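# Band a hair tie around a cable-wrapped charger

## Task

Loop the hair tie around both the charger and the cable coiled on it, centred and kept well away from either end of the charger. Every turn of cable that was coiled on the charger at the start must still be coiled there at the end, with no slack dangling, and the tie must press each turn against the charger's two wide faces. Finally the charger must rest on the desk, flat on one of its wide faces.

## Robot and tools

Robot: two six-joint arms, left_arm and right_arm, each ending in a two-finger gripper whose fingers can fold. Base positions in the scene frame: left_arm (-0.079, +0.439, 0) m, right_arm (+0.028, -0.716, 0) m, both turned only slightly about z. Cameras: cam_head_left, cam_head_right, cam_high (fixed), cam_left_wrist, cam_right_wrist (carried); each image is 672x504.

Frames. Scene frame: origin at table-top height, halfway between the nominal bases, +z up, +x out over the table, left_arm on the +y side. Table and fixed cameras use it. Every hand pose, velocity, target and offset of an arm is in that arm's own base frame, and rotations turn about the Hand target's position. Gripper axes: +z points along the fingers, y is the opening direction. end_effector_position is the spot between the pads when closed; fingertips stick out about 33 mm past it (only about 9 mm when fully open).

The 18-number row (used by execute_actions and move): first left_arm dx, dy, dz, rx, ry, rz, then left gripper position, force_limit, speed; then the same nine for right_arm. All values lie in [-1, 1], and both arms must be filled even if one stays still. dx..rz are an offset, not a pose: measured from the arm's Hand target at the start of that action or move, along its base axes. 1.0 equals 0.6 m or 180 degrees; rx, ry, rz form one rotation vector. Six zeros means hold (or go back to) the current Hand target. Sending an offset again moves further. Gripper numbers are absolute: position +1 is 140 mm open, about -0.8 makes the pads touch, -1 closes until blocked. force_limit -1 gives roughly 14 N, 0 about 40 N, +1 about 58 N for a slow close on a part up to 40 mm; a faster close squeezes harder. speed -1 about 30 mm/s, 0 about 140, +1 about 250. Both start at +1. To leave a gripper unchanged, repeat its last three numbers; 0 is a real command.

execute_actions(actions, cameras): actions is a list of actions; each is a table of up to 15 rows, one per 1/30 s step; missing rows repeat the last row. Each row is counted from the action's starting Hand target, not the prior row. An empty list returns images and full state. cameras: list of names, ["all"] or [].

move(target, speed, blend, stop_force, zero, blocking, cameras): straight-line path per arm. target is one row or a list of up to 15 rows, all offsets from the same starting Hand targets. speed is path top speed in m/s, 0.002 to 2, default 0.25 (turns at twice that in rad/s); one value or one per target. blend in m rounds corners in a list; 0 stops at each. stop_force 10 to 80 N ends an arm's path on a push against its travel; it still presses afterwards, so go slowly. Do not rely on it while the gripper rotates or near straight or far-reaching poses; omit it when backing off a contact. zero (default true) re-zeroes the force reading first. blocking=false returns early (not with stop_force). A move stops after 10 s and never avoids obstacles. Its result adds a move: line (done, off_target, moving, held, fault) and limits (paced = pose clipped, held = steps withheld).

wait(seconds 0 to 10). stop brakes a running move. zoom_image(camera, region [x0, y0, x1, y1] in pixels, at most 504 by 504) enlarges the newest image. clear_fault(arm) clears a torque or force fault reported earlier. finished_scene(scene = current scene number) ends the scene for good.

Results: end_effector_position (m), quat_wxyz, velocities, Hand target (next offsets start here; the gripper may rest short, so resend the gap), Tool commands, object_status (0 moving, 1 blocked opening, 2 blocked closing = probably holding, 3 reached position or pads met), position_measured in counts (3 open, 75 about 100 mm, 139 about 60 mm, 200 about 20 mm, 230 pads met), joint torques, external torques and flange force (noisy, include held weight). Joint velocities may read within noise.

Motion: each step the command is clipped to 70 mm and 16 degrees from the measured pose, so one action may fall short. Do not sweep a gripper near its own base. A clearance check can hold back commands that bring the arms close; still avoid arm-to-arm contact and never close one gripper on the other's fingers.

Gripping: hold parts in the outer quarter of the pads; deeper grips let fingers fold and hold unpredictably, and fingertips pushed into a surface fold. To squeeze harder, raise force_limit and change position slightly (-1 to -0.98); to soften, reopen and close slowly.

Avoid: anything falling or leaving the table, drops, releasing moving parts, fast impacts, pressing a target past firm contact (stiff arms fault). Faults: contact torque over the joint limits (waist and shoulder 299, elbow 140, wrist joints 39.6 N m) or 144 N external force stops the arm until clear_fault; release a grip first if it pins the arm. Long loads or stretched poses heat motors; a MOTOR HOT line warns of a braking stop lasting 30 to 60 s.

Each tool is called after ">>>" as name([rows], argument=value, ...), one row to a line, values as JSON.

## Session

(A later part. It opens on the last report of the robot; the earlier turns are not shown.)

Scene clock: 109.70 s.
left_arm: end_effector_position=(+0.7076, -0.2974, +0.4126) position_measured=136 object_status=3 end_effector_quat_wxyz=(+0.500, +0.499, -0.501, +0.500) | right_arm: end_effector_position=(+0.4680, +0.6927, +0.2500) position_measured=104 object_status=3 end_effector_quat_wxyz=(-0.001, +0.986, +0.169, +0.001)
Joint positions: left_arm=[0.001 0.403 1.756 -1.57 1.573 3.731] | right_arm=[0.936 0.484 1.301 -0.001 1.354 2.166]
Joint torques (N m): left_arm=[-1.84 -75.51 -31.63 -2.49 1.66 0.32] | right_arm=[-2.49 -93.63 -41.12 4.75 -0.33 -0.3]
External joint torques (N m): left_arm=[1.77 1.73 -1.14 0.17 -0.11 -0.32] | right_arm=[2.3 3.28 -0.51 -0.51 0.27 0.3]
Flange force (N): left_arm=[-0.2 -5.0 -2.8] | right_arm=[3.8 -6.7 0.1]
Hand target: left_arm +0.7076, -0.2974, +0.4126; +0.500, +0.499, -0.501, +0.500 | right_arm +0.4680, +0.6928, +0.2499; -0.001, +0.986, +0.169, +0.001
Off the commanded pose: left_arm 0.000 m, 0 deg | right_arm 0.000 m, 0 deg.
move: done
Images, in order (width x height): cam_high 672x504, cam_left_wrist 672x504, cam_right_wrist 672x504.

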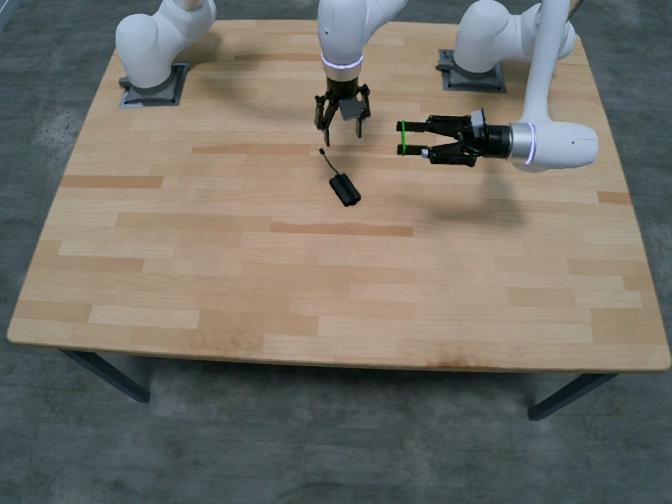

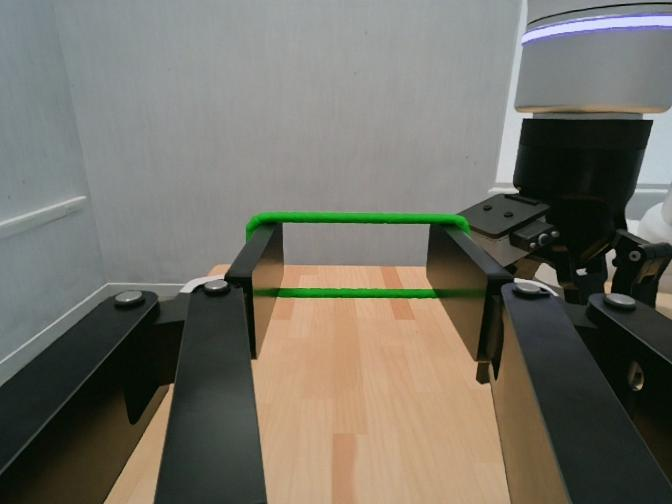

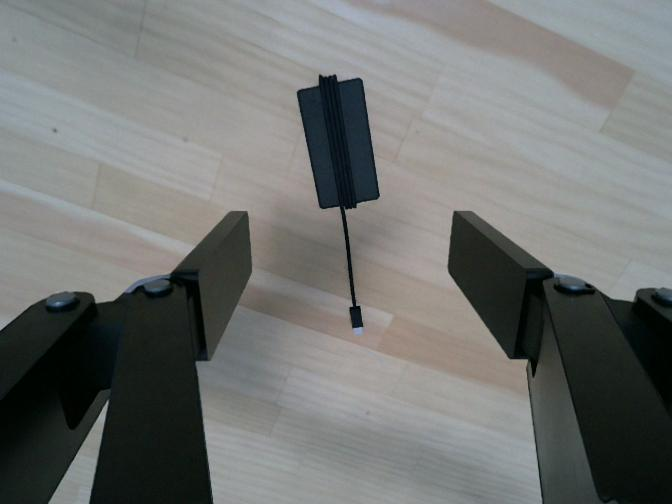

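>>> move([
  [0,0,0,0,0,0,-0.06,-1,-0.8,-0.012,-0.0113,-0.25,0,0,0.053,0.2,-1,0],
  [0,0,0,0,0,0,-0.06,-1,-0.8,-0.012,-0.0113,-0.347,0,0,0.053,0.2,-1,0],
], speed=[0.2,0.08], cameras=["cam_right_wrist"])

Scene clock: 124.93 s.
left_arm: end_effector_position=(+0.7076, -0.2974, +0.4126) position_measured=136 object_status=3 end_effector_quat_wxyz=(+0.500, +0.499, -0.501, +0.500) | right_arm: end_effector_position=(+0.4608, +0.6860, +0.0418) position_measured=104 object_status=3 end_effector_quat_wxyz=(-0.001, +0.968, +0.251, +0.001)
Joint positions: left_arm=[0.001 0.403 1.756 -1.57 1.573 3.731] | right_arm=[0.938 0.596 1.524 0 1.02 2.002]
Joint torques (N m): left_arm=[-1.29 -75.43 -31.64 -2.51 1.69 0.3] | right_arm=[-1.91 -98.29 -35.65 4.22 -0.34 -0.3]
External joint torques (N m): left_arm=[1.57 1.67 -1.13 0.21 -0.15 -0.3] | right_arm=[1.47 3.7 -0.5 -0.54 0.28 0.3]
Flange force (N): left_arm=[-0.2 -4.8 -2.5] | right_arm=[5.0 -4.9 2.4]
Hand target: left_arm +0.7076, -0.2974, +0.4126; +0.500, +0.499, -0.501, +0.500 | right_arm +0.4608, +0.6860, +0.0417; -0.001, +0.968, +0.251, +0.001
Off the commanded pose: left_arm 0.000 m, 0 deg | right_arm 0.000 m, 0 deg.
move: done
Images, in order (width x height): cam_right_wrist 672x504.

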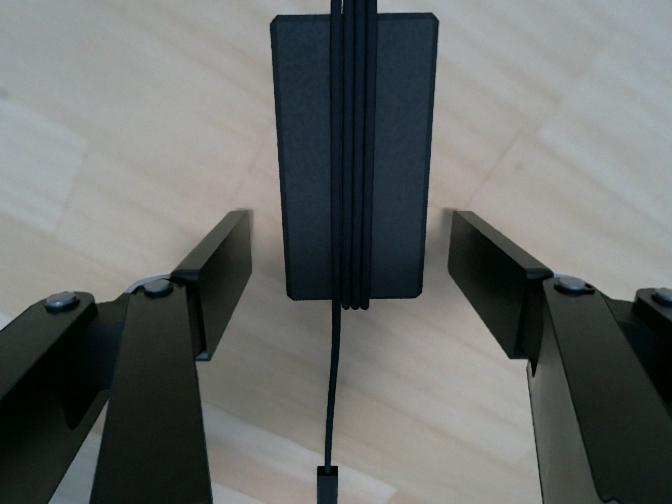

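>>> move([
  [0,0,0,0,0,0,-0.06,-1,-0.8,0,0,0,0,0,0,-1,0.3,-1],
])

>>> move([
  [0,0,0,0,0,0,-0.06,-1,-0.8,0.0,0,0.1,0,0,0,-1,0.3,-1],
  [0,0,0,0,0,0,-0.06,-1,-0.8,0.2515,-0.148,0.43,0,0,0.329,-1,0.3,-1],
], speed=[0.06,0.15], blend=[0.03,0], cameras=["cam_right_wrist","cam_left_wrist","cam_high"])

Scene clock: 132.97 s.
left_arm: end_effector_position=(+0.7076, -0.2974, +0.4126) position_measured=136 object_status=3 end_effector_quat_wxyz=(+0.500, +0.499, -0.501, +0.500) | right_arm: end_effector_position=(+0.4608, +0.6860, +0.0417) position_measured=151 object_status=0 end_effector_quat_wxyz=(-0.001, +0.968, +0.251, +0.001)
Joint positions: left_arm=[0.001 0.403 1.756 -1.57 1.573 3.731] | right_arm=[0.938 0.596 1.524 -0.001 1.02 2.002]
Joint torques (N m): left_arm=[-1.23 -75.3 -31.63 -2.52 1.74 0.31] | right_arm=[-1.95 -93.75 -33.74 4.27 -0.61 -0.26]
External joint torques (N m): left_arm=[0.96 1.72 -1.11 0.2 -0.19 -0.31] | right_arm=[2.03 -1.4 -2.55 -0.56 0.55 0.26]
Flange force (N): left_arm=[-0.2 -4.9 -1.5] | right_arm=[3.0 -4.7 -3.6]
Hand target: left_arm +0.7076, -0.2974, +0.4126; +0.500, +0.499, -0.501, +0.500 | right_arm +0.4608, +0.6860, +0.0417; -0.001, +0.968, +0.251, +0.001
Off the commanded pose: left_arm 0.000 m, 0 deg | right_arm 0.000 m, 0 deg.
move: done

Scene clock: 137.73 s.
left_arm: end_effector_position=(+0.7076, -0.2974, +0.4126) position_measured=136 object_status=3 end_effector_quat_wxyz=(+0.500, +0.499, -0.501, +0.500) | right_arm: end_effector_position=(+0.6117, +0.5972, +0.2997) position_measured=151 object_status=2 end_effector_quat_wxyz=(-0.001, +0.718, +0.696, +0.001)
Joint positions: left_arm=[0.001 0.403 1.756 -1.57 1.573 3.731] | right_arm=[0.732 0.502 1.183 0.002 1.455 0.762]
Joint torques (N m): left_arm=[-1.39 -75.34 -31.58 -2.47 1.71 0.31] | right_arm=[-1.74 -98.9 -43.4 4.97 -0.39 -0.33]
External joint torques (N m): left_arm=[1.39 1.71 -1.16 0.16 -0.17 -0.32] | right_arm=[1.58 6.38 1.21 -0.61 0.35 0.33]
Flange force (N): left_arm=[-0.2 -5.0 -2.1] | right_arm=[7.5 4.1 2.5]
Hand target: left_arm +0.7076, -0.2974, +0.4126; +0.500, +0.499, -0.501, +0.500 | right_arm +0.6117, +0.5972, +0.2997; -0.001, +0.718, +0.696, +0.001
Off the commanded pose: left_arm 0.000 m, 0 deg | right_arm 0.000 m, 0 deg.
move: done
Images, in order (width x height): cam_high 672x504, cam_left_wrist 672x504, cam_right_wrist 672x504.

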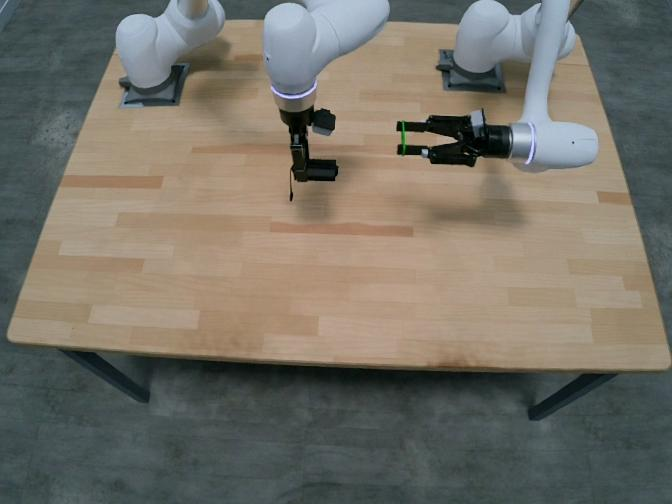

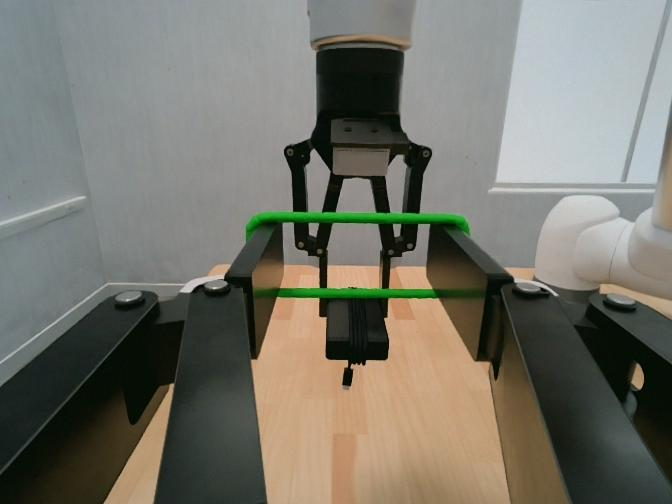

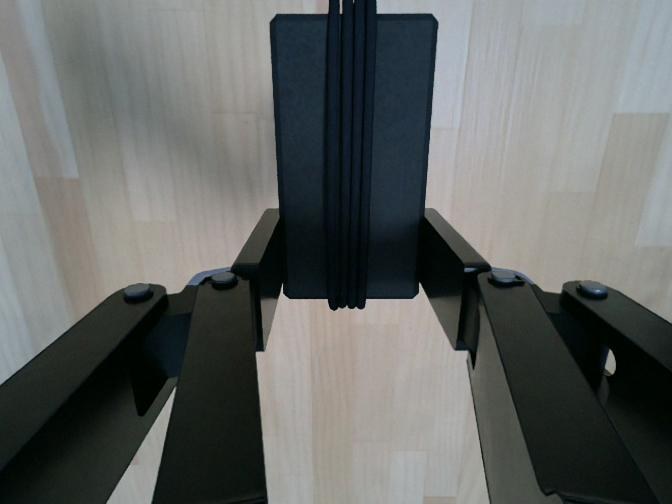

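>>> move([
  [-0.0205,0.0,-0.232,0,0,0,-0.06,-1,-0.8,0,0,0,0,0,0,-1,0.3,-1],
  [-0.0205,-0.1,-0.232,0,0,0,-0.06,-1,-0.8,0,0,0,0,0,0,-1,0.3,-1],
], speed=0.2, blend=[0.02,0], cameras=["cam_left_wrist","cam_high"])

>>> zoom_image(camera="cam_left_wrist", region=[180, 80, 540, 350])

>>> zoom_image(camera="cam_high", region=[260, 110, 460, 220])

Scene clock: 144.77 s.
left_arm: end_effector_position=(+0.6953, -0.3573, +0.2734) position_measured=136 object_status=3 end_effector_quat_wxyz=(+0.500, +0.499, -0.501, +0.500) | right_arm: end_effector_position=(+0.6117, +0.5972, +0.2997) position_measured=151 object_status=2 end_effector_quat_wxyz=(-0.001, +0.718, +0.696, +0.001)
Joint positions: left_arm=[-0.085 0.537 1.861 -1.632 1.515 3.972] | right_arm=[0.732 0.502 1.183 0.002 1.455 0.762]
Joint torques (N m): left_arm=[-1.88 -80.75 -24.55 -2.23 2.23 0.33] | right_arm=[-1.89 -98.91 -43.31 4.95 -0.38 -0.32]
External joint torques (N m): left_arm=[1.82 1.86 -1.04 0.17 -0.18 -0.33] | right_arm=[1.94 6.47 1.13 -0.58 0.33 0.32]
Flange force (N): left_arm=[-1.4 -4.9 -2.5] | right_arm=[8.0 4.1 2.4]
Hand target: left_arm +0.6953, -0.3574, +0.2734; +0.500, +0.499, -0.501, +0.500 | right_arm +0.6117, +0.5972, +0.2997; -0.001, +0.718, +0.696, +0.001
Off the commanded pose: left_arm 0.000 m, 0 deg | right_arm 0.000 m, 0 deg.
move: done
Images, in order (width x height): cam_high 672x504, cam_left_wrist 672x504.

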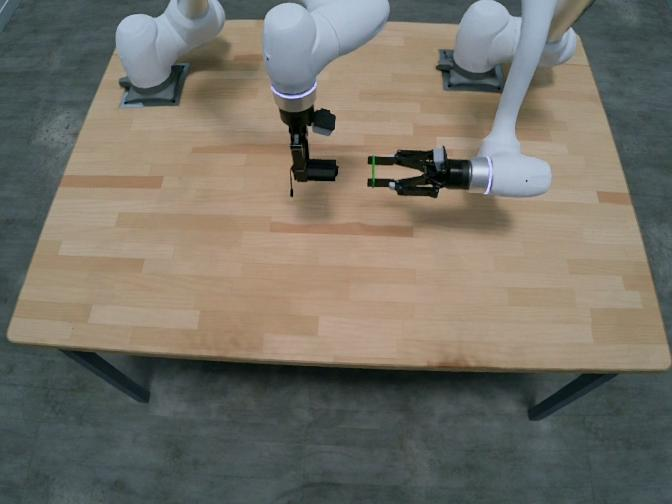

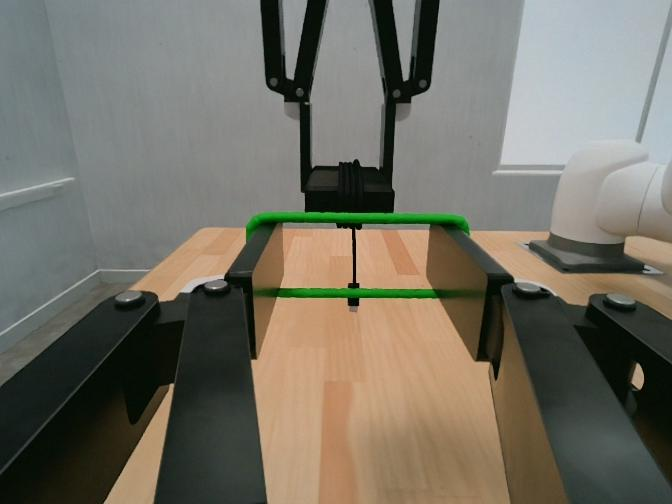

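Scaled by 1.400.

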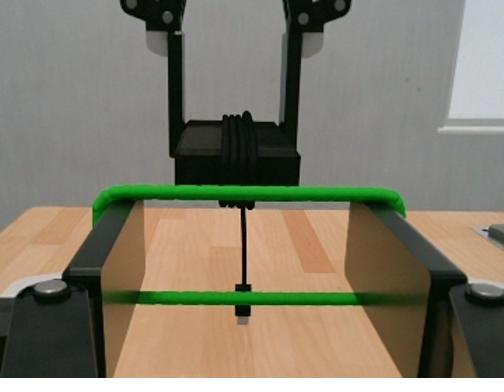

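Scaled by 2.520.

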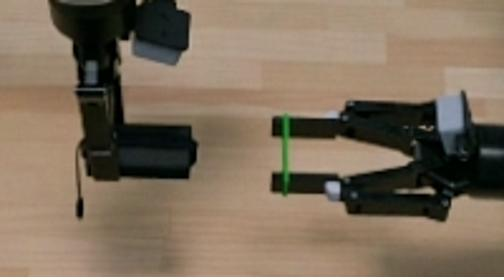

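>>> move([
  [0.0,-0.13,0.003,0,0,0,-0.06,-1,-0.8,0,0,0,0,0,0,-1,0.3,-1],
], speed=0.08, cameras=["cam_left_wrist","cam_right_wrist"])

>>> zoom_image(camera="cam_left_wrist", region=[180, 80, 540, 350])

Scene clock: 152.03 s.
left_arm: end_effector_position=(+0.6953, -0.4353, +0.2752) position_measured=136 object_status=3 end_effector_quat_wxyz=(+0.500, +0.499, -0.501, +0.500) | right_arm: end_effector_position=(+0.6117, +0.5972, +0.2997) position_measured=151 object_status=2 end_effector_quat_wxyz=(-0.001, +0.718, +0.696, +0.001)
Joint positions: left_arm=[-0.196 0.543 1.846 -1.713 1.439 3.97] | right_arm=[0.732 0.502 1.183 0.002 1.455 0.762]
Joint torques (N m): left_arm=[-1.55 -81.79 -25.3 -2.46 2.22 0.3] | right_arm=[-1.98 -98.61 -43.36 4.92 -0.38 -0.28]
External joint torques (N m): left_arm=[1.94 1.54 -1 0.18 -0.17 -0.3] | right_arm=[1.97 6.03 1.16 -0.55 0.33 0.28]
Flange force (N): left_arm=[-1.0 -4.7 -2.2] | right_arm=[7.4 3.5 2.4]
Hand target: left_arm +0.6953, -0.4354, +0.2752; +0.500, +0.499, -0.501, +0.500 | right_arm +0.6117, +0.5972, +0.2997; -0.001, +0.718, +0.696, +0.001
Off the commanded pose: left_arm 0.000 m, 0 deg | right_arm 0.000 m, 0 deg.
move: done
Images, in order (width x height): cam_left_wrist 672x504, cam_right_wrist 672x504.

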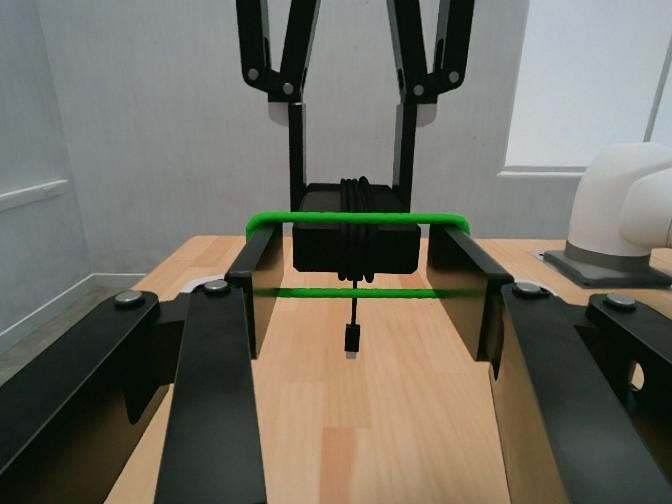

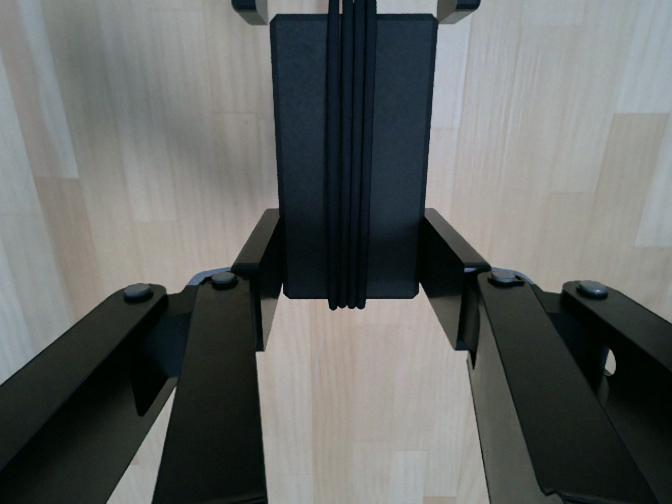

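Scaled by 1.400.

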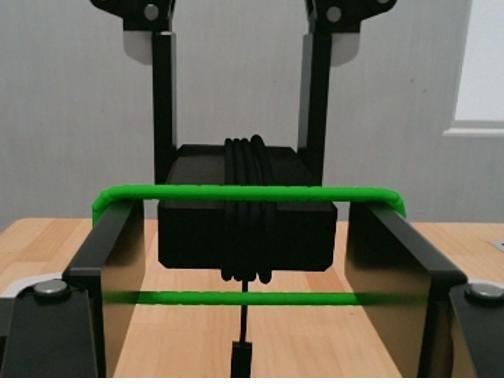

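>>> move([
  [0.0,-0.095,0.0,0,0,0,-0.06,-1,-0.8,0,0,0,0,0,0,-1,0.3,-1],
], speed=0.03, cameras=["cam_left_wrist","cam_right_wrist","cam_high"])

>>> zoom_image(camera="cam_high", region=[260, 110, 460, 220])

Scene clock: 159.20 s.
left_arm: end_effector_position=(+0.6953, -0.4923, +0.2752) position_measured=136 object_status=3 end_effector_quat_wxyz=(+0.500, +0.499, -0.501, +0.500) | right_arm: end_effector_position=(+0.6117, +0.5972, +0.2997) position_measured=151 object_status=2 end_effector_quat_wxyz=(-0.001, +0.718, +0.696, +0.001)
Joint positions: left_arm=[-0.274 0.556 1.823 -1.77 1.384 3.969] | right_arm=[0.732 0.502 1.183 0.002 1.455 0.762]
Joint torques (N m): left_arm=[-1.59 -83.87 -26.21 -2.74 2.28 0.36] | right_arm=[-1.9 -98.56 -43.47 5.04 -0.47 -0.32]
External joint torques (N m): left_arm=[1.72 1.97 -0.69 0.3 -0.23 -0.36] | right_arm=[1.84 6.25 1.38 -0.68 0.43 0.32]
Flange force (N): left_arm=[-1.4 -4.8 -1.5] | right_arm=[7.3 3.5 2.6]
Hand target: left_arm +0.6953, -0.4924, +0.2752; +0.500, +0.499, -0.501, +0.500 | right_arm +0.6117, +0.5972, +0.2997; -0.001, +0.718, +0.696, +0.001
Off the commanded pose: left_arm 0.000 m, 0 deg | right_arm 0.000 m, 0 deg.
move: done
Images, in order (width x height): cam_high 672x504, cam_left_wrist 672x504, cam_right_wrist 672x504.

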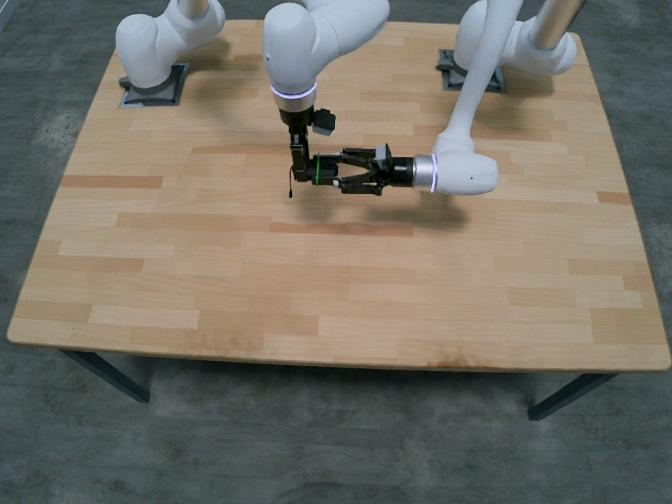

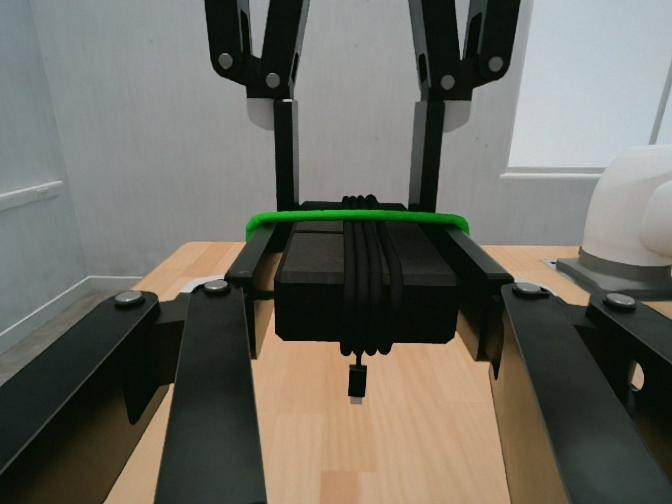

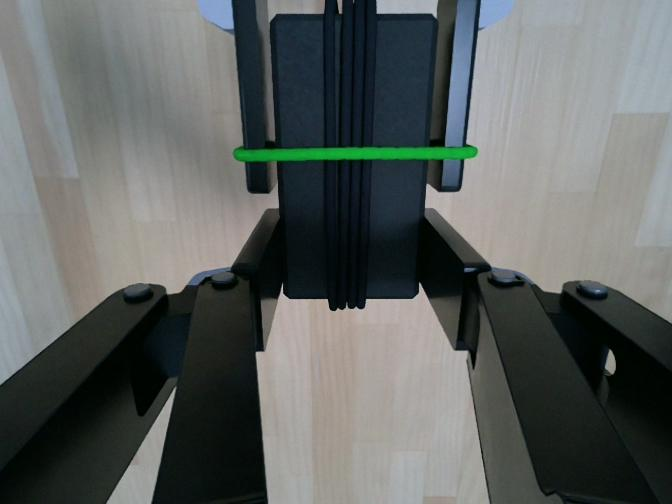

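Scaled by 2.520.

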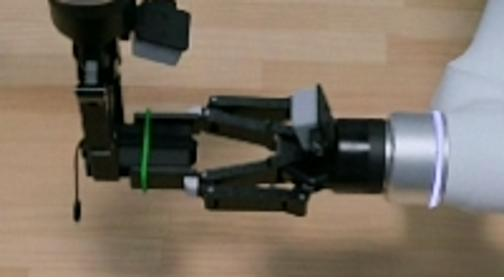

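>>> move([
  [0.0,0.0,0.0,0,0.25,0,-0.06,-1,-0.8,0,0,0,0,0,0,-1,0.3,-1],
  [0.0,0.0,0.0,0,0.5,0,-0.06,-1,-0.8,0,0,0,0,0,0,-1,0.3,-1],
], speed=0.16, blend=[0.01,0], cameras=["cam_left_wrist","cam_right_wrist"])

Scene clock: 171.33 s.
left_arm: end_effector_position=(+0.6953, -0.4924, +0.2752) position_measured=136 object_status=3 end_effector_quat_wxyz=(+0.708, +0.706, +0.000, +0.000) | right_arm: end_effector_position=(+0.6117, +0.5972, +0.2997) position_measured=151 object_status=2 end_effector_quat_wxyz=(-0.001, +0.718, +0.696, +0.001)
Joint positions: left_arm=[-0.274 0.555 1.825 -1.773 1.384 2.401] | right_arm=[0.732 0.502 1.183 0.002 1.455 0.762]
Joint torques (N m): left_arm=[-1.04 -83.14 -26.03 -2.82 2.1 0.27] | right_arm=[-1.82 -98.8 -43.29 4.97 -0.32 -0.3]
External joint torques (N m): left_arm=[0.78 1.34 -0.86 0.36 -0.05 -0.22] | right_arm=[1.81 6.74 1.26 -0.61 0.27 0.3]
Flange force (N): left_arm=[4.0 -0.8 -0.6] | right_arm=[8.0 4.3 2.8]
Hand target: left_arm +0.6953, -0.4924, +0.2752; +0.708, +0.706, +0.000, +0.000 | right_arm +0.6117, +0.5972, +0.2997; -0.001, +0.718, +0.696, +0.001
Off the commanded pose: left_arm 0.000 m, 0 deg | right_arm 0.000 m, 0 deg.
move: done
Images, in order (width x height): cam_left_wrist 672x504, cam_right_wrist 672x504.

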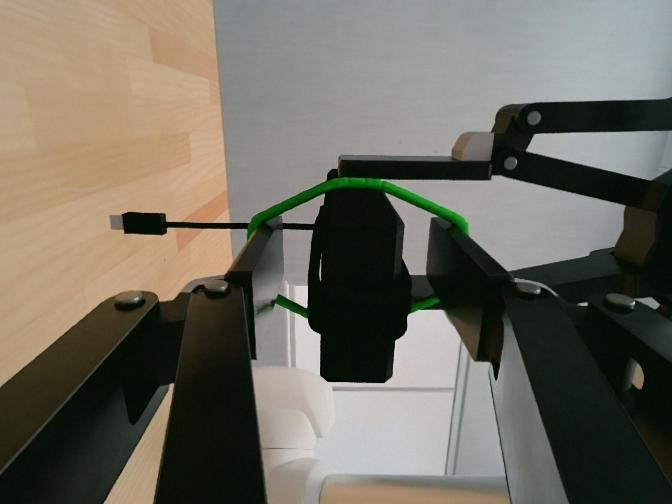

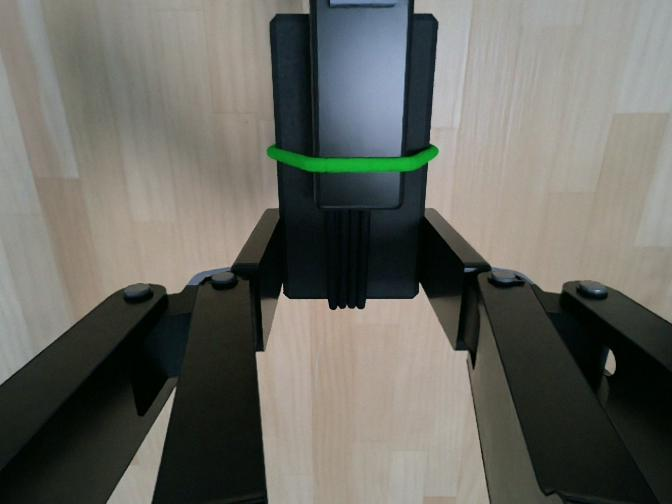

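>>> move([
  [0.0,0.0,0.004,0,0.0,0,-0.06,-1,-0.8,0,0,0,0,0,0,-1,0.3,-1],
  [0.0,0.0,0.004,0,0.0,0,-1,-0.3,-1,0,0,0,0,0,0,-1,0.3,-1],
], speed=0.05)

>>> move([
  [0.0,0.0,0.0,0,0.0,0,-1,-0.3,-1,0,0,0,0,0,0,0.02,0.3,-1],
  [0.0,0.0,0.0,0,0.0,0,-1,-0.3,-1,0.0035,0.105,0,0,0,0,0.02,0.3,-1],
], speed=0.06, cameras=["cam_left_wrist","cam_right_wrist"])

Scene clock: 179.93 s.
left_arm: end_effector_position=(+0.6953, -0.4923, +0.2775) position_measured=184 object_status=2 end_effector_quat_wxyz=(+0.708, +0.707, +0.000, +0.000) | right_arm: end_effector_position=(+0.6118, +0.5971, +0.2999) position_measured=151 object_status=2 end_effector_quat_wxyz=(-0.001, +0.718, +0.696, +0.001)
Joint positions: left_arm=[-0.274 0.552 1.824 -1.772 1.383 2.397] | right_arm=[0.732 0.502 1.183 0.002 1.455 0.762]
Joint torques (N m): left_arm=[-13.44 -109.27 -43.03 -10.8 11.02 0.38] | right_arm=[8.2 -67.82 -30.52 9.12 -4.59 -0.32]
External joint torques (N m): left_arm=[13.59 27.56 16.02 8.35 -8.98 -0.34] | right_arm=[-8.04 -24.82 -11.58 -4.76 4.55 0.32]
Flange force (N): left_arm=[6.5 -33.3 -18.4] | right_arm=[-12.2 0.7 -30.0]
Hand target: left_arm +0.6953, -0.4924, +0.2776; +0.708, +0.706, +0.000, +0.000 | right_arm +0.6117, +0.5972, +0.2997; -0.001, +0.718, +0.696, +0.001
Off the commanded pose: left_arm 0.000 m, 0 deg | right_arm 0.000 m, 0 deg.
move: done

Scene clock: 182.10 s.
left_arm: end_effector_position=(+0.6953, -0.4924, +0.2776) position_measured=186 object_status=2 end_effector_quat_wxyz=(+0.708, +0.706, +0.000, +0.000) | right_arm: end_effector_position=(+0.6138, +0.6602, +0.2998) position_measured=127 object_status=3 end_effector_quat_wxyz=(-0.001, +0.718, +0.696, +0.001)
Joint positions: left_arm=[-0.274 0.552 1.824 -1.773 1.383 2.397] | right_arm=[0.783 0.585 1.052 0.002 1.503 0.813]
Joint torques (N m): left_arm=[-1.52 -86.22 -27.6 -3.47 3.02 0.29] | right_arm=[-2.29 -103.81 -41.8 4.89 -0.36 -0.29]
External joint torques (N m): left_arm=[1.61 4.23 0.52 1 -0.96 -0.25] | right_arm=[1.97 3.61 -0.59 -0.52 0.31 0.29]
Flange force (N): left_arm=[4.9 -4.3 -1.4] | right_arm=[8.4 4.0 -1.0]
Hand target: left_arm +0.6953, -0.4924, +0.2776; +0.708, +0.706, +0.000, +0.000 | right_arm +0.6138, +0.6602, +0.2997; -0.001, +0.718, +0.696, +0.001
Off the commanded pose: left_arm 0.000 m, 0 deg | right_arm 0.000 m, 0 deg.
move: done
Images, in order (width x height): cam_left_wrist 672x504, cam_right_wrist 672x504.

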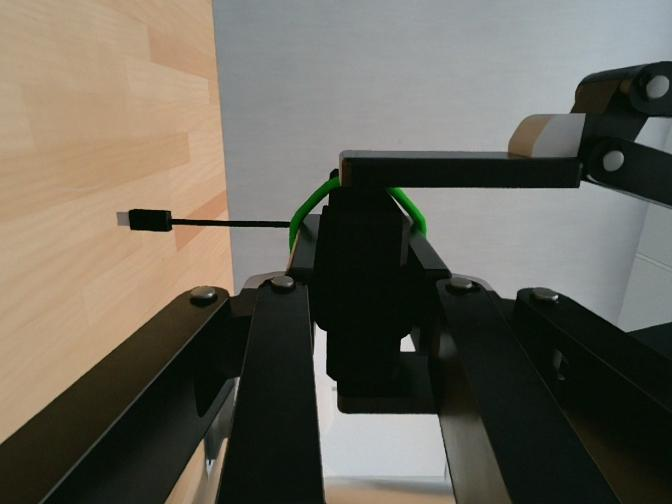

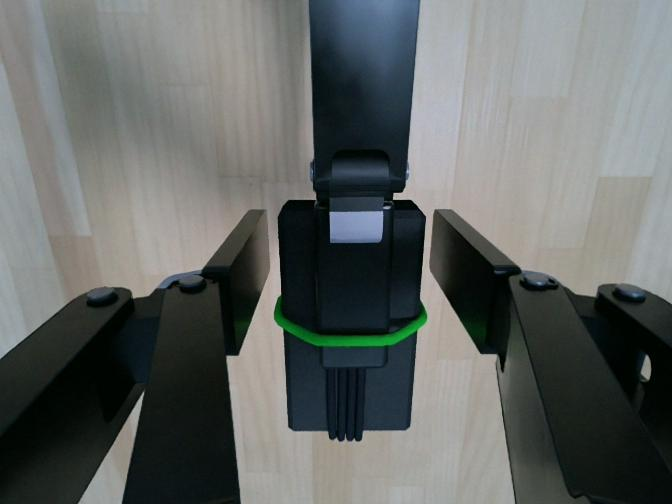

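>>> move([
  [0.0,0.0,0.0,0,0.0,0,-1,-0.3,-1,-0.001,-0.032,0,0,0,0,0.02,0.3,-1],
  [0.0,0.0,0.0,0,0.0,0,-1,-0.3,-1,-0.001,-0.032,0,0,0,0,-1,0.5,-1],
], speed=0.05, cameras=["cam_left_wrist","cam_right_wrist"])

Scene clock: 190.37 s.
left_arm: end_effector_position=(+0.6953, -0.4924, +0.2776) position_measured=186 object_status=2 end_effector_quat_wxyz=(+0.708, +0.706, +0.000, +0.000) | right_arm: end_effector_position=(+0.6132, +0.6410, +0.2998) position_measured=143 object_status=0 end_effector_quat_wxyz=(-0.001, +0.718, +0.696, +0.001)
Joint positions: left_arm=[-0.274 0.552 1.824 -1.773 1.383 2.397] | right_arm=[0.768 0.559 1.094 0.002 1.487 0.798]
Joint torques (N m): left_arm=[-1.61 -92.01 -30.86 -5.11 5.13 0.32] | right_arm=[-2.87 -94.17 -37.68 4.68 -0.53 -0.28]
External joint torques (N m): left_arm=[1.07 10.2 3.78 2.61 -3.07 -0.27] | right_arm=[3.03 -2.84 -4.42 -0.3 0.47 0.28]
Flange force (N): left_arm=[5.3 -11.5 -0.2] | right_arm=[8.6 2.7 -8.1]
Hand target: left_arm +0.6953, -0.4924, +0.2776; +0.708, +0.706, +0.000, +0.000 | right_arm +0.6132, +0.6410, +0.2997; -0.001, +0.718, +0.696, +0.001
Off the commanded pose: left_arm 0.000 m, 0 deg | right_arm 0.000 m, 0 deg.
move: done
Images, in order (width x height): cam_left_wrist 672x504, cam_right_wrist 672x504.

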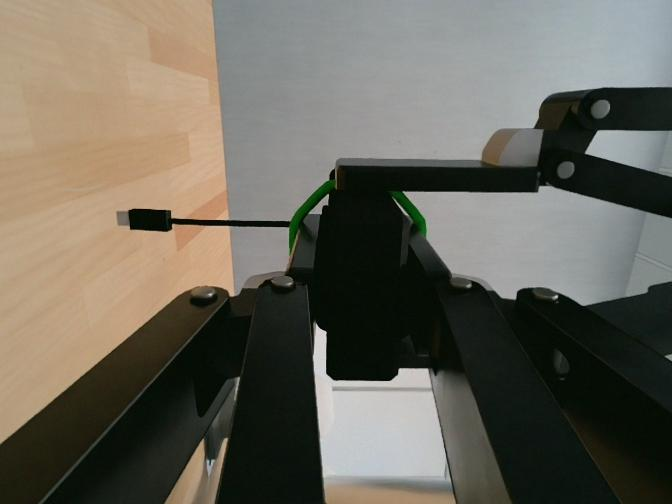

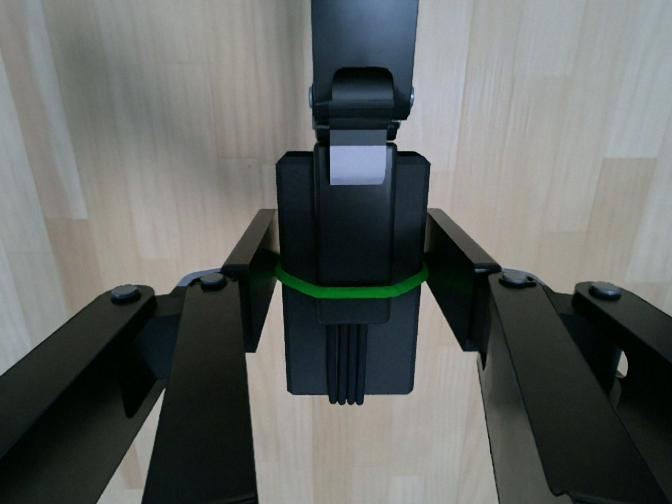

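>>> move([
  [0.0,0.0,0.0,0,0.0,0,-1,-0.3,-1,0,0,0,0,0,0,0.02,0.5,-0.5],
  [0.0,0.0,0.0,0,0.0,0,-1,-0.3,-1,0.0005,0.0165,0,0,0,0,0.02,0.5,-0.5],
  [0.0,0.0,0.0,0,0.0,0,-1,-0.3,-1,0.0005,0.0165,0,0,0,0,-1,0.5,-1],
], speed=0.05, cameras=["cam_left_wrist","cam_right_wrist"])

Scene clock: 195.60 s.
left_arm: end_effector_position=(+0.6953, -0.4924, +0.2776) position_measured=186 object_status=2 end_effector_quat_wxyz=(+0.708, +0.706, +0.000, +0.000) | right_arm: end_effector_position=(+0.6135, +0.6509, +0.2998) position_measured=151 object_status=0 end_effector_quat_wxyz=(-0.001, +0.718, +0.696, +0.001)
Joint positions: left_arm=[-0.274 0.552 1.824 -1.773 1.383 2.397] | right_arm=[0.776 0.572 1.072 0.002 1.495 0.806]
Joint torques (N m): left_arm=[-2.54 -89.46 -29.13 -4.02 4.38 0.36] | right_arm=[-2.93 -98.13 -39.96 4.6 -0.87 -0.28]
External joint torques (N m): left_arm=[2.52 7.69 2.1 1.56 -2.32 -0.31] | right_arm=[3.2 -0.79 -2.35 -0.21 0.82 0.28]
Flange force (N): left_arm=[6.1 -8.3 -1.7] | right_arm=[7.5 1.4 -5.2]
Hand target: left_arm +0.6953, -0.4924, +0.2776; +0.708, +0.706, +0.000, +0.000 | right_arm +0.6135, +0.6509, +0.2997; -0.001, +0.718, +0.696, +0.001
Off the commanded pose: left_arm 0.000 m, 0 deg | right_arm 0.000 m, 0 deg.
move: done
Images, in order (width x height): cam_left_wrist 672x504, cam_right_wrist 672x504.

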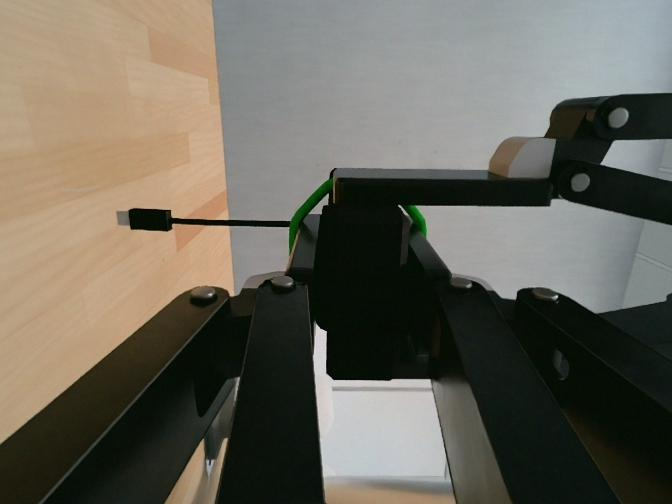

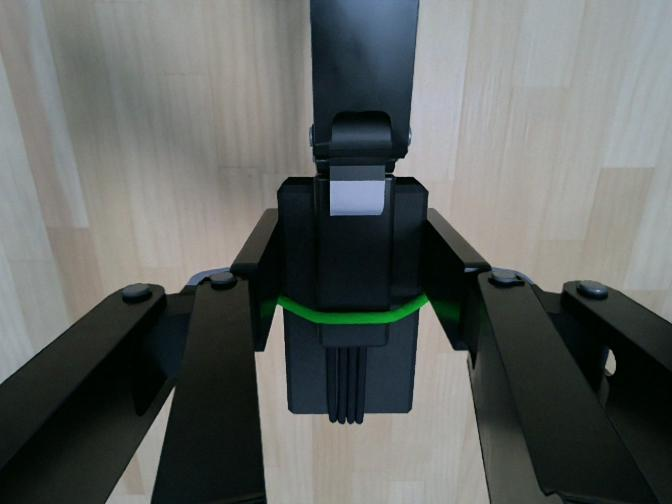

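>>> move([
  [0.0,0.0,0.0,0,0.0,0,-0.42,-0.3,-1,0,0,0,0,0,0,-1,0.5,-1],
  [0.0,0.055,0.0,0,0.0,0,-0.42,-0.3,-1,0,0,0,0,0,0,-1,0.5,-1],
], speed=0.025, cameras=["cam_left_wrist","cam_right_wrist"])

Scene clock: 200.47 s.
left_arm: end_effector_position=(+0.6953, -0.4594, +0.2776) position_measured=182 object_status=3 end_effector_quat_wxyz=(+0.708, +0.706, +0.000, +0.000) | right_arm: end_effector_position=(+0.6135, +0.6509, +0.2997) position_measured=151 object_status=2 end_effector_quat_wxyz=(-0.001, +0.718, +0.696, +0.001)
Joint positions: left_arm=[-0.229 0.545 1.838 -1.74 1.415 2.397] | right_arm=[0.776 0.573 1.072 0.002 1.495 0.806]
Joint torques (N m): left_arm=[-1.26 -82.35 -25.68 -2.54 2.18 0.34] | right_arm=[-1.86 -105.57 -43.45 4.8 -0.27 -0.33]
External joint torques (N m): left_arm=[1.67 1.6 -0.95 0.2 -0.13 -0.3] | right_arm=[1.88 6.1 0.96 -0.4 0.23 0.33]
Flange force (N): left_arm=[4.7 -1.0 -1.7] | right_arm=[8.2 3.9 2.0]
Hand target: left_arm +0.6953, -0.4594, +0.2776; +0.708, +0.706, +0.000, +0.000 | right_arm +0.6135, +0.6509, +0.2997; -0.001, +0.718, +0.696, +0.001
Off the commanded pose: left_arm 0.000 m, 0 deg | right_arm 0.000 m, 0 deg.
move: done
Images, in order (width x height): cam_left_wrist 672x504, cam_right_wrist 672x504.

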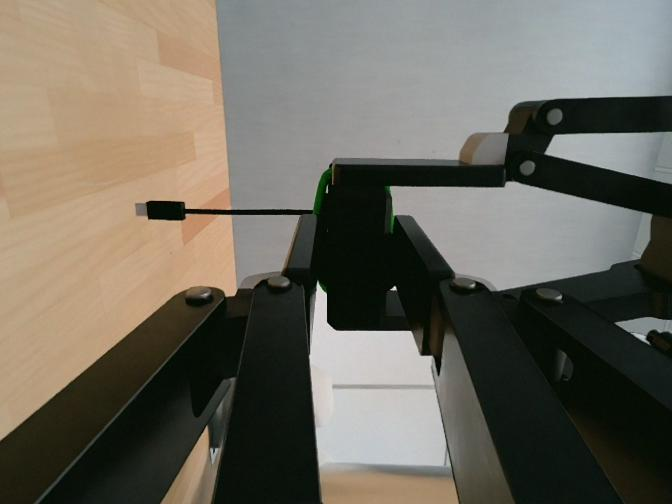

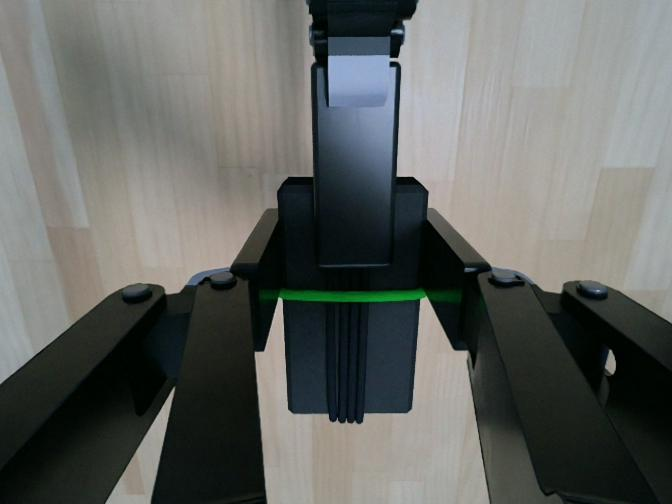

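>>> move([
  [0.0,0.0,0.0,0,0.0,0,-0.15,-0.3,-0.5,0.0,0,0,0,0,0,-1,0.5,-1],
  [0.0,0.35,0.0,0,0.0,0,-0.15,-0.3,-0.5,0.0,0,0,0,0,0,-1,0.5,-1],
], speed=0.15, cameras=["cam_right_wrist","cam_left_wrist","cam_high"])

>>> zoom_image(camera="cam_right_wrist", region=[200, 130, 500, 450])

>>> zoom_image(camera="cam_left_wrist", region=[200, 100, 500, 310])

Scene clock: 207.63 s.
left_arm: end_effector_position=(+0.6953, -0.2494, +0.2776) position_measured=148 object_status=3 end_effector_quat_wxyz=(+0.708, +0.706, +0.000, +0.000) | right_arm: end_effector_position=(+0.6135, +0.6509, +0.2997) position_measured=151 object_status=2 end_effector_quat_wxyz=(-0.001, +0.718, +0.696, +0.001)
Joint positions: left_arm=[0.07 0.537 1.852 -1.521 1.62 2.391] | right_arm=[0.776 0.572 1.072 0.002 1.495 0.806]
Joint torques (N m): left_arm=[-1.22 -80.52 -24.63 -1.96 2.14 0.37] | right_arm=[-1.85 -105.45 -43.46 4.86 -0.23 -0.26]
External joint torques (N m): left_arm=[1 1.75 -0.92 0.21 -0.11 -0.32] | right_arm=[1.8 6.8 1.28 -0.5 0.19 0.26]
Flange force (N): left_arm=[4.1 -1.3 -2.0] | right_arm=[8.3 4.3 2.6]
Hand target: left_arm +0.6953, -0.2494, +0.2776; +0.708, +0.706, +0.000, +0.000 | right_arm +0.6135, +0.6509, +0.2997; -0.001, +0.718, +0.696, +0.001
Off the commanded pose: left_arm 0.000 m, 0 deg | right_arm 0.000 m, 0 deg.
move: done
Images, in order (width x height): cam_high 672x504, cam_left_wrist 672x504, cam_right_wrist 672x504.

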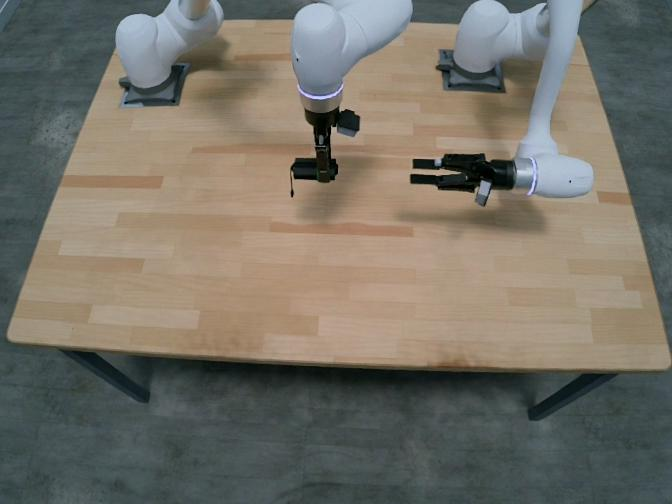

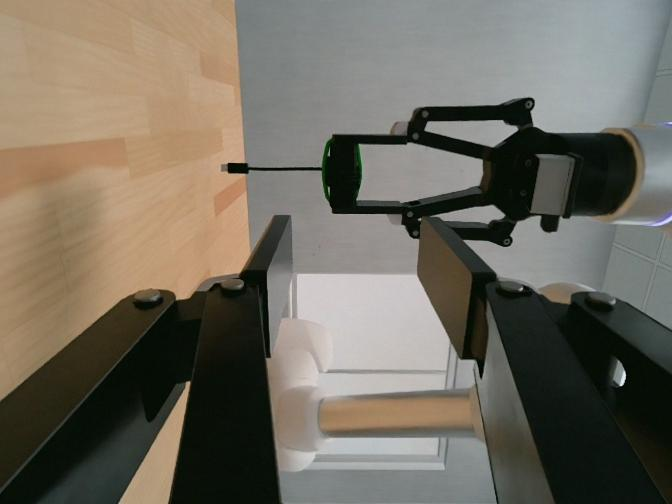

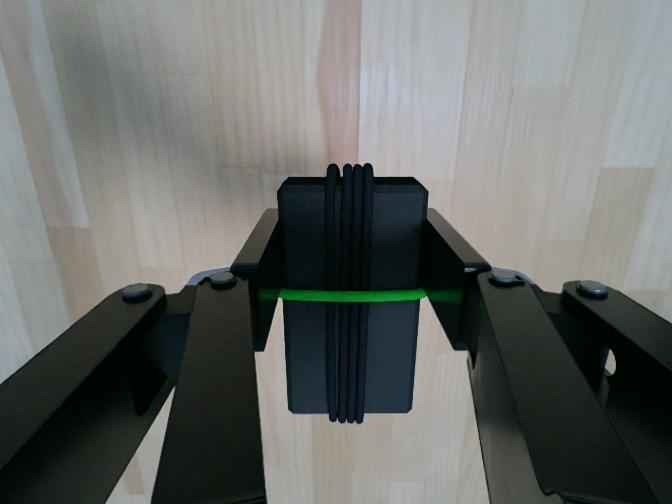

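Scaled by 1.575.

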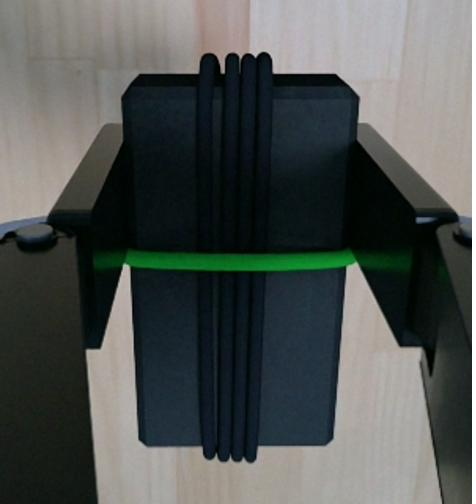

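Scaled by 1.680.

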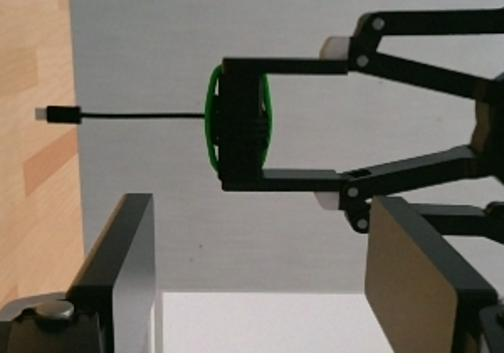

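>>> move([
  [0.0,0.05,0.05,0,0.0,0,-0.15,-0.3,-0.5,0.0,-0.1,-0.15,0,0,0,-1,0.5,-1],
  [0.0,0.05,0.05,0,0.0,0,-0.15,-0.3,-0.5,0.0,-0.1,-0.25,0,0,0,-1,0.5,-1],
  [0.0,0.05,0.05,0,0.0,0,-0.15,-0.3,-0.5,0.0,0.14,-0.407,0,0,0,-1,0.5,-1],
], speed=[0.15,0.12,0.1], blend=[0.03,0.02,0], cameras=["cam_right_wrist","cam_high"])

>>> zoom_image(camera="cam_high", region=[260, 150, 460, 270])

Scene clock: 215.80 s.
left_arm: end_effector_position=(+0.6953, -0.2194, +0.3076) position_measured=148 object_status=3 end_effector_quat_wxyz=(+0.708, +0.706, +0.000, +0.000) | right_arm: end_effector_position=(+0.6135, +0.7349, +0.0556) position_measured=151 object_status=2 end_effector_quat_wxyz=(-0.001, +0.718, +0.696, +0.001)
Joint positions: left_arm=[0.112 0.506 1.831 -1.494 1.653 2.341] | right_arm=[0.838 0.78 1.166 0.002 1.194 0.868]
Joint torques (N m): left_arm=[-1.22 -79.76 -26.28 -1.96 2.07 0.37] | right_arm=[-1.5 -120.45 -40.49 4.53 -0.27 -0.34]
External joint torques (N m): left_arm=[1.09 2.03 -0.91 0.19 -0.13 -0.32] | right_arm=[1.43 6.39 0.65 -0.42 0.21 0.35]
Flange force (N): left_arm=[4.4 -1.4 -2.3] | right_arm=[8.1 4.0 4.3]
Hand target: left_arm +0.6953, -0.2194, +0.3076; +0.708, +0.706, +0.000, +0.000 | right_arm +0.6135, +0.7349, +0.0555; -0.001, +0.718, +0.696, +0.001
Off the commanded pose: left_arm 0.000 m, 0 deg | right_arm 0.000 m, 0 deg.
move: done
Images, in order (width x height): cam_high 672x504, cam_right_wrist 672x504.

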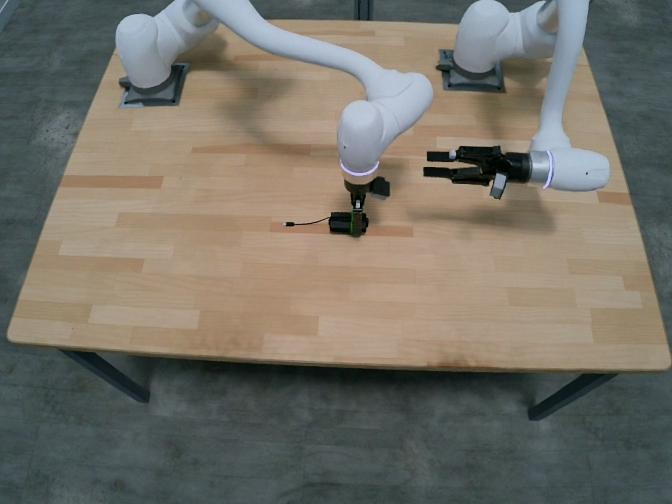

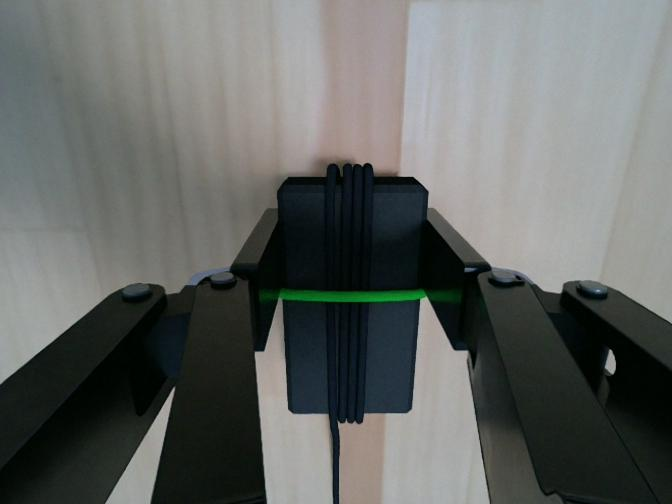

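Scaled by 2.520.

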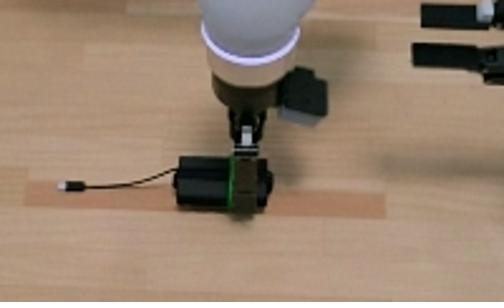

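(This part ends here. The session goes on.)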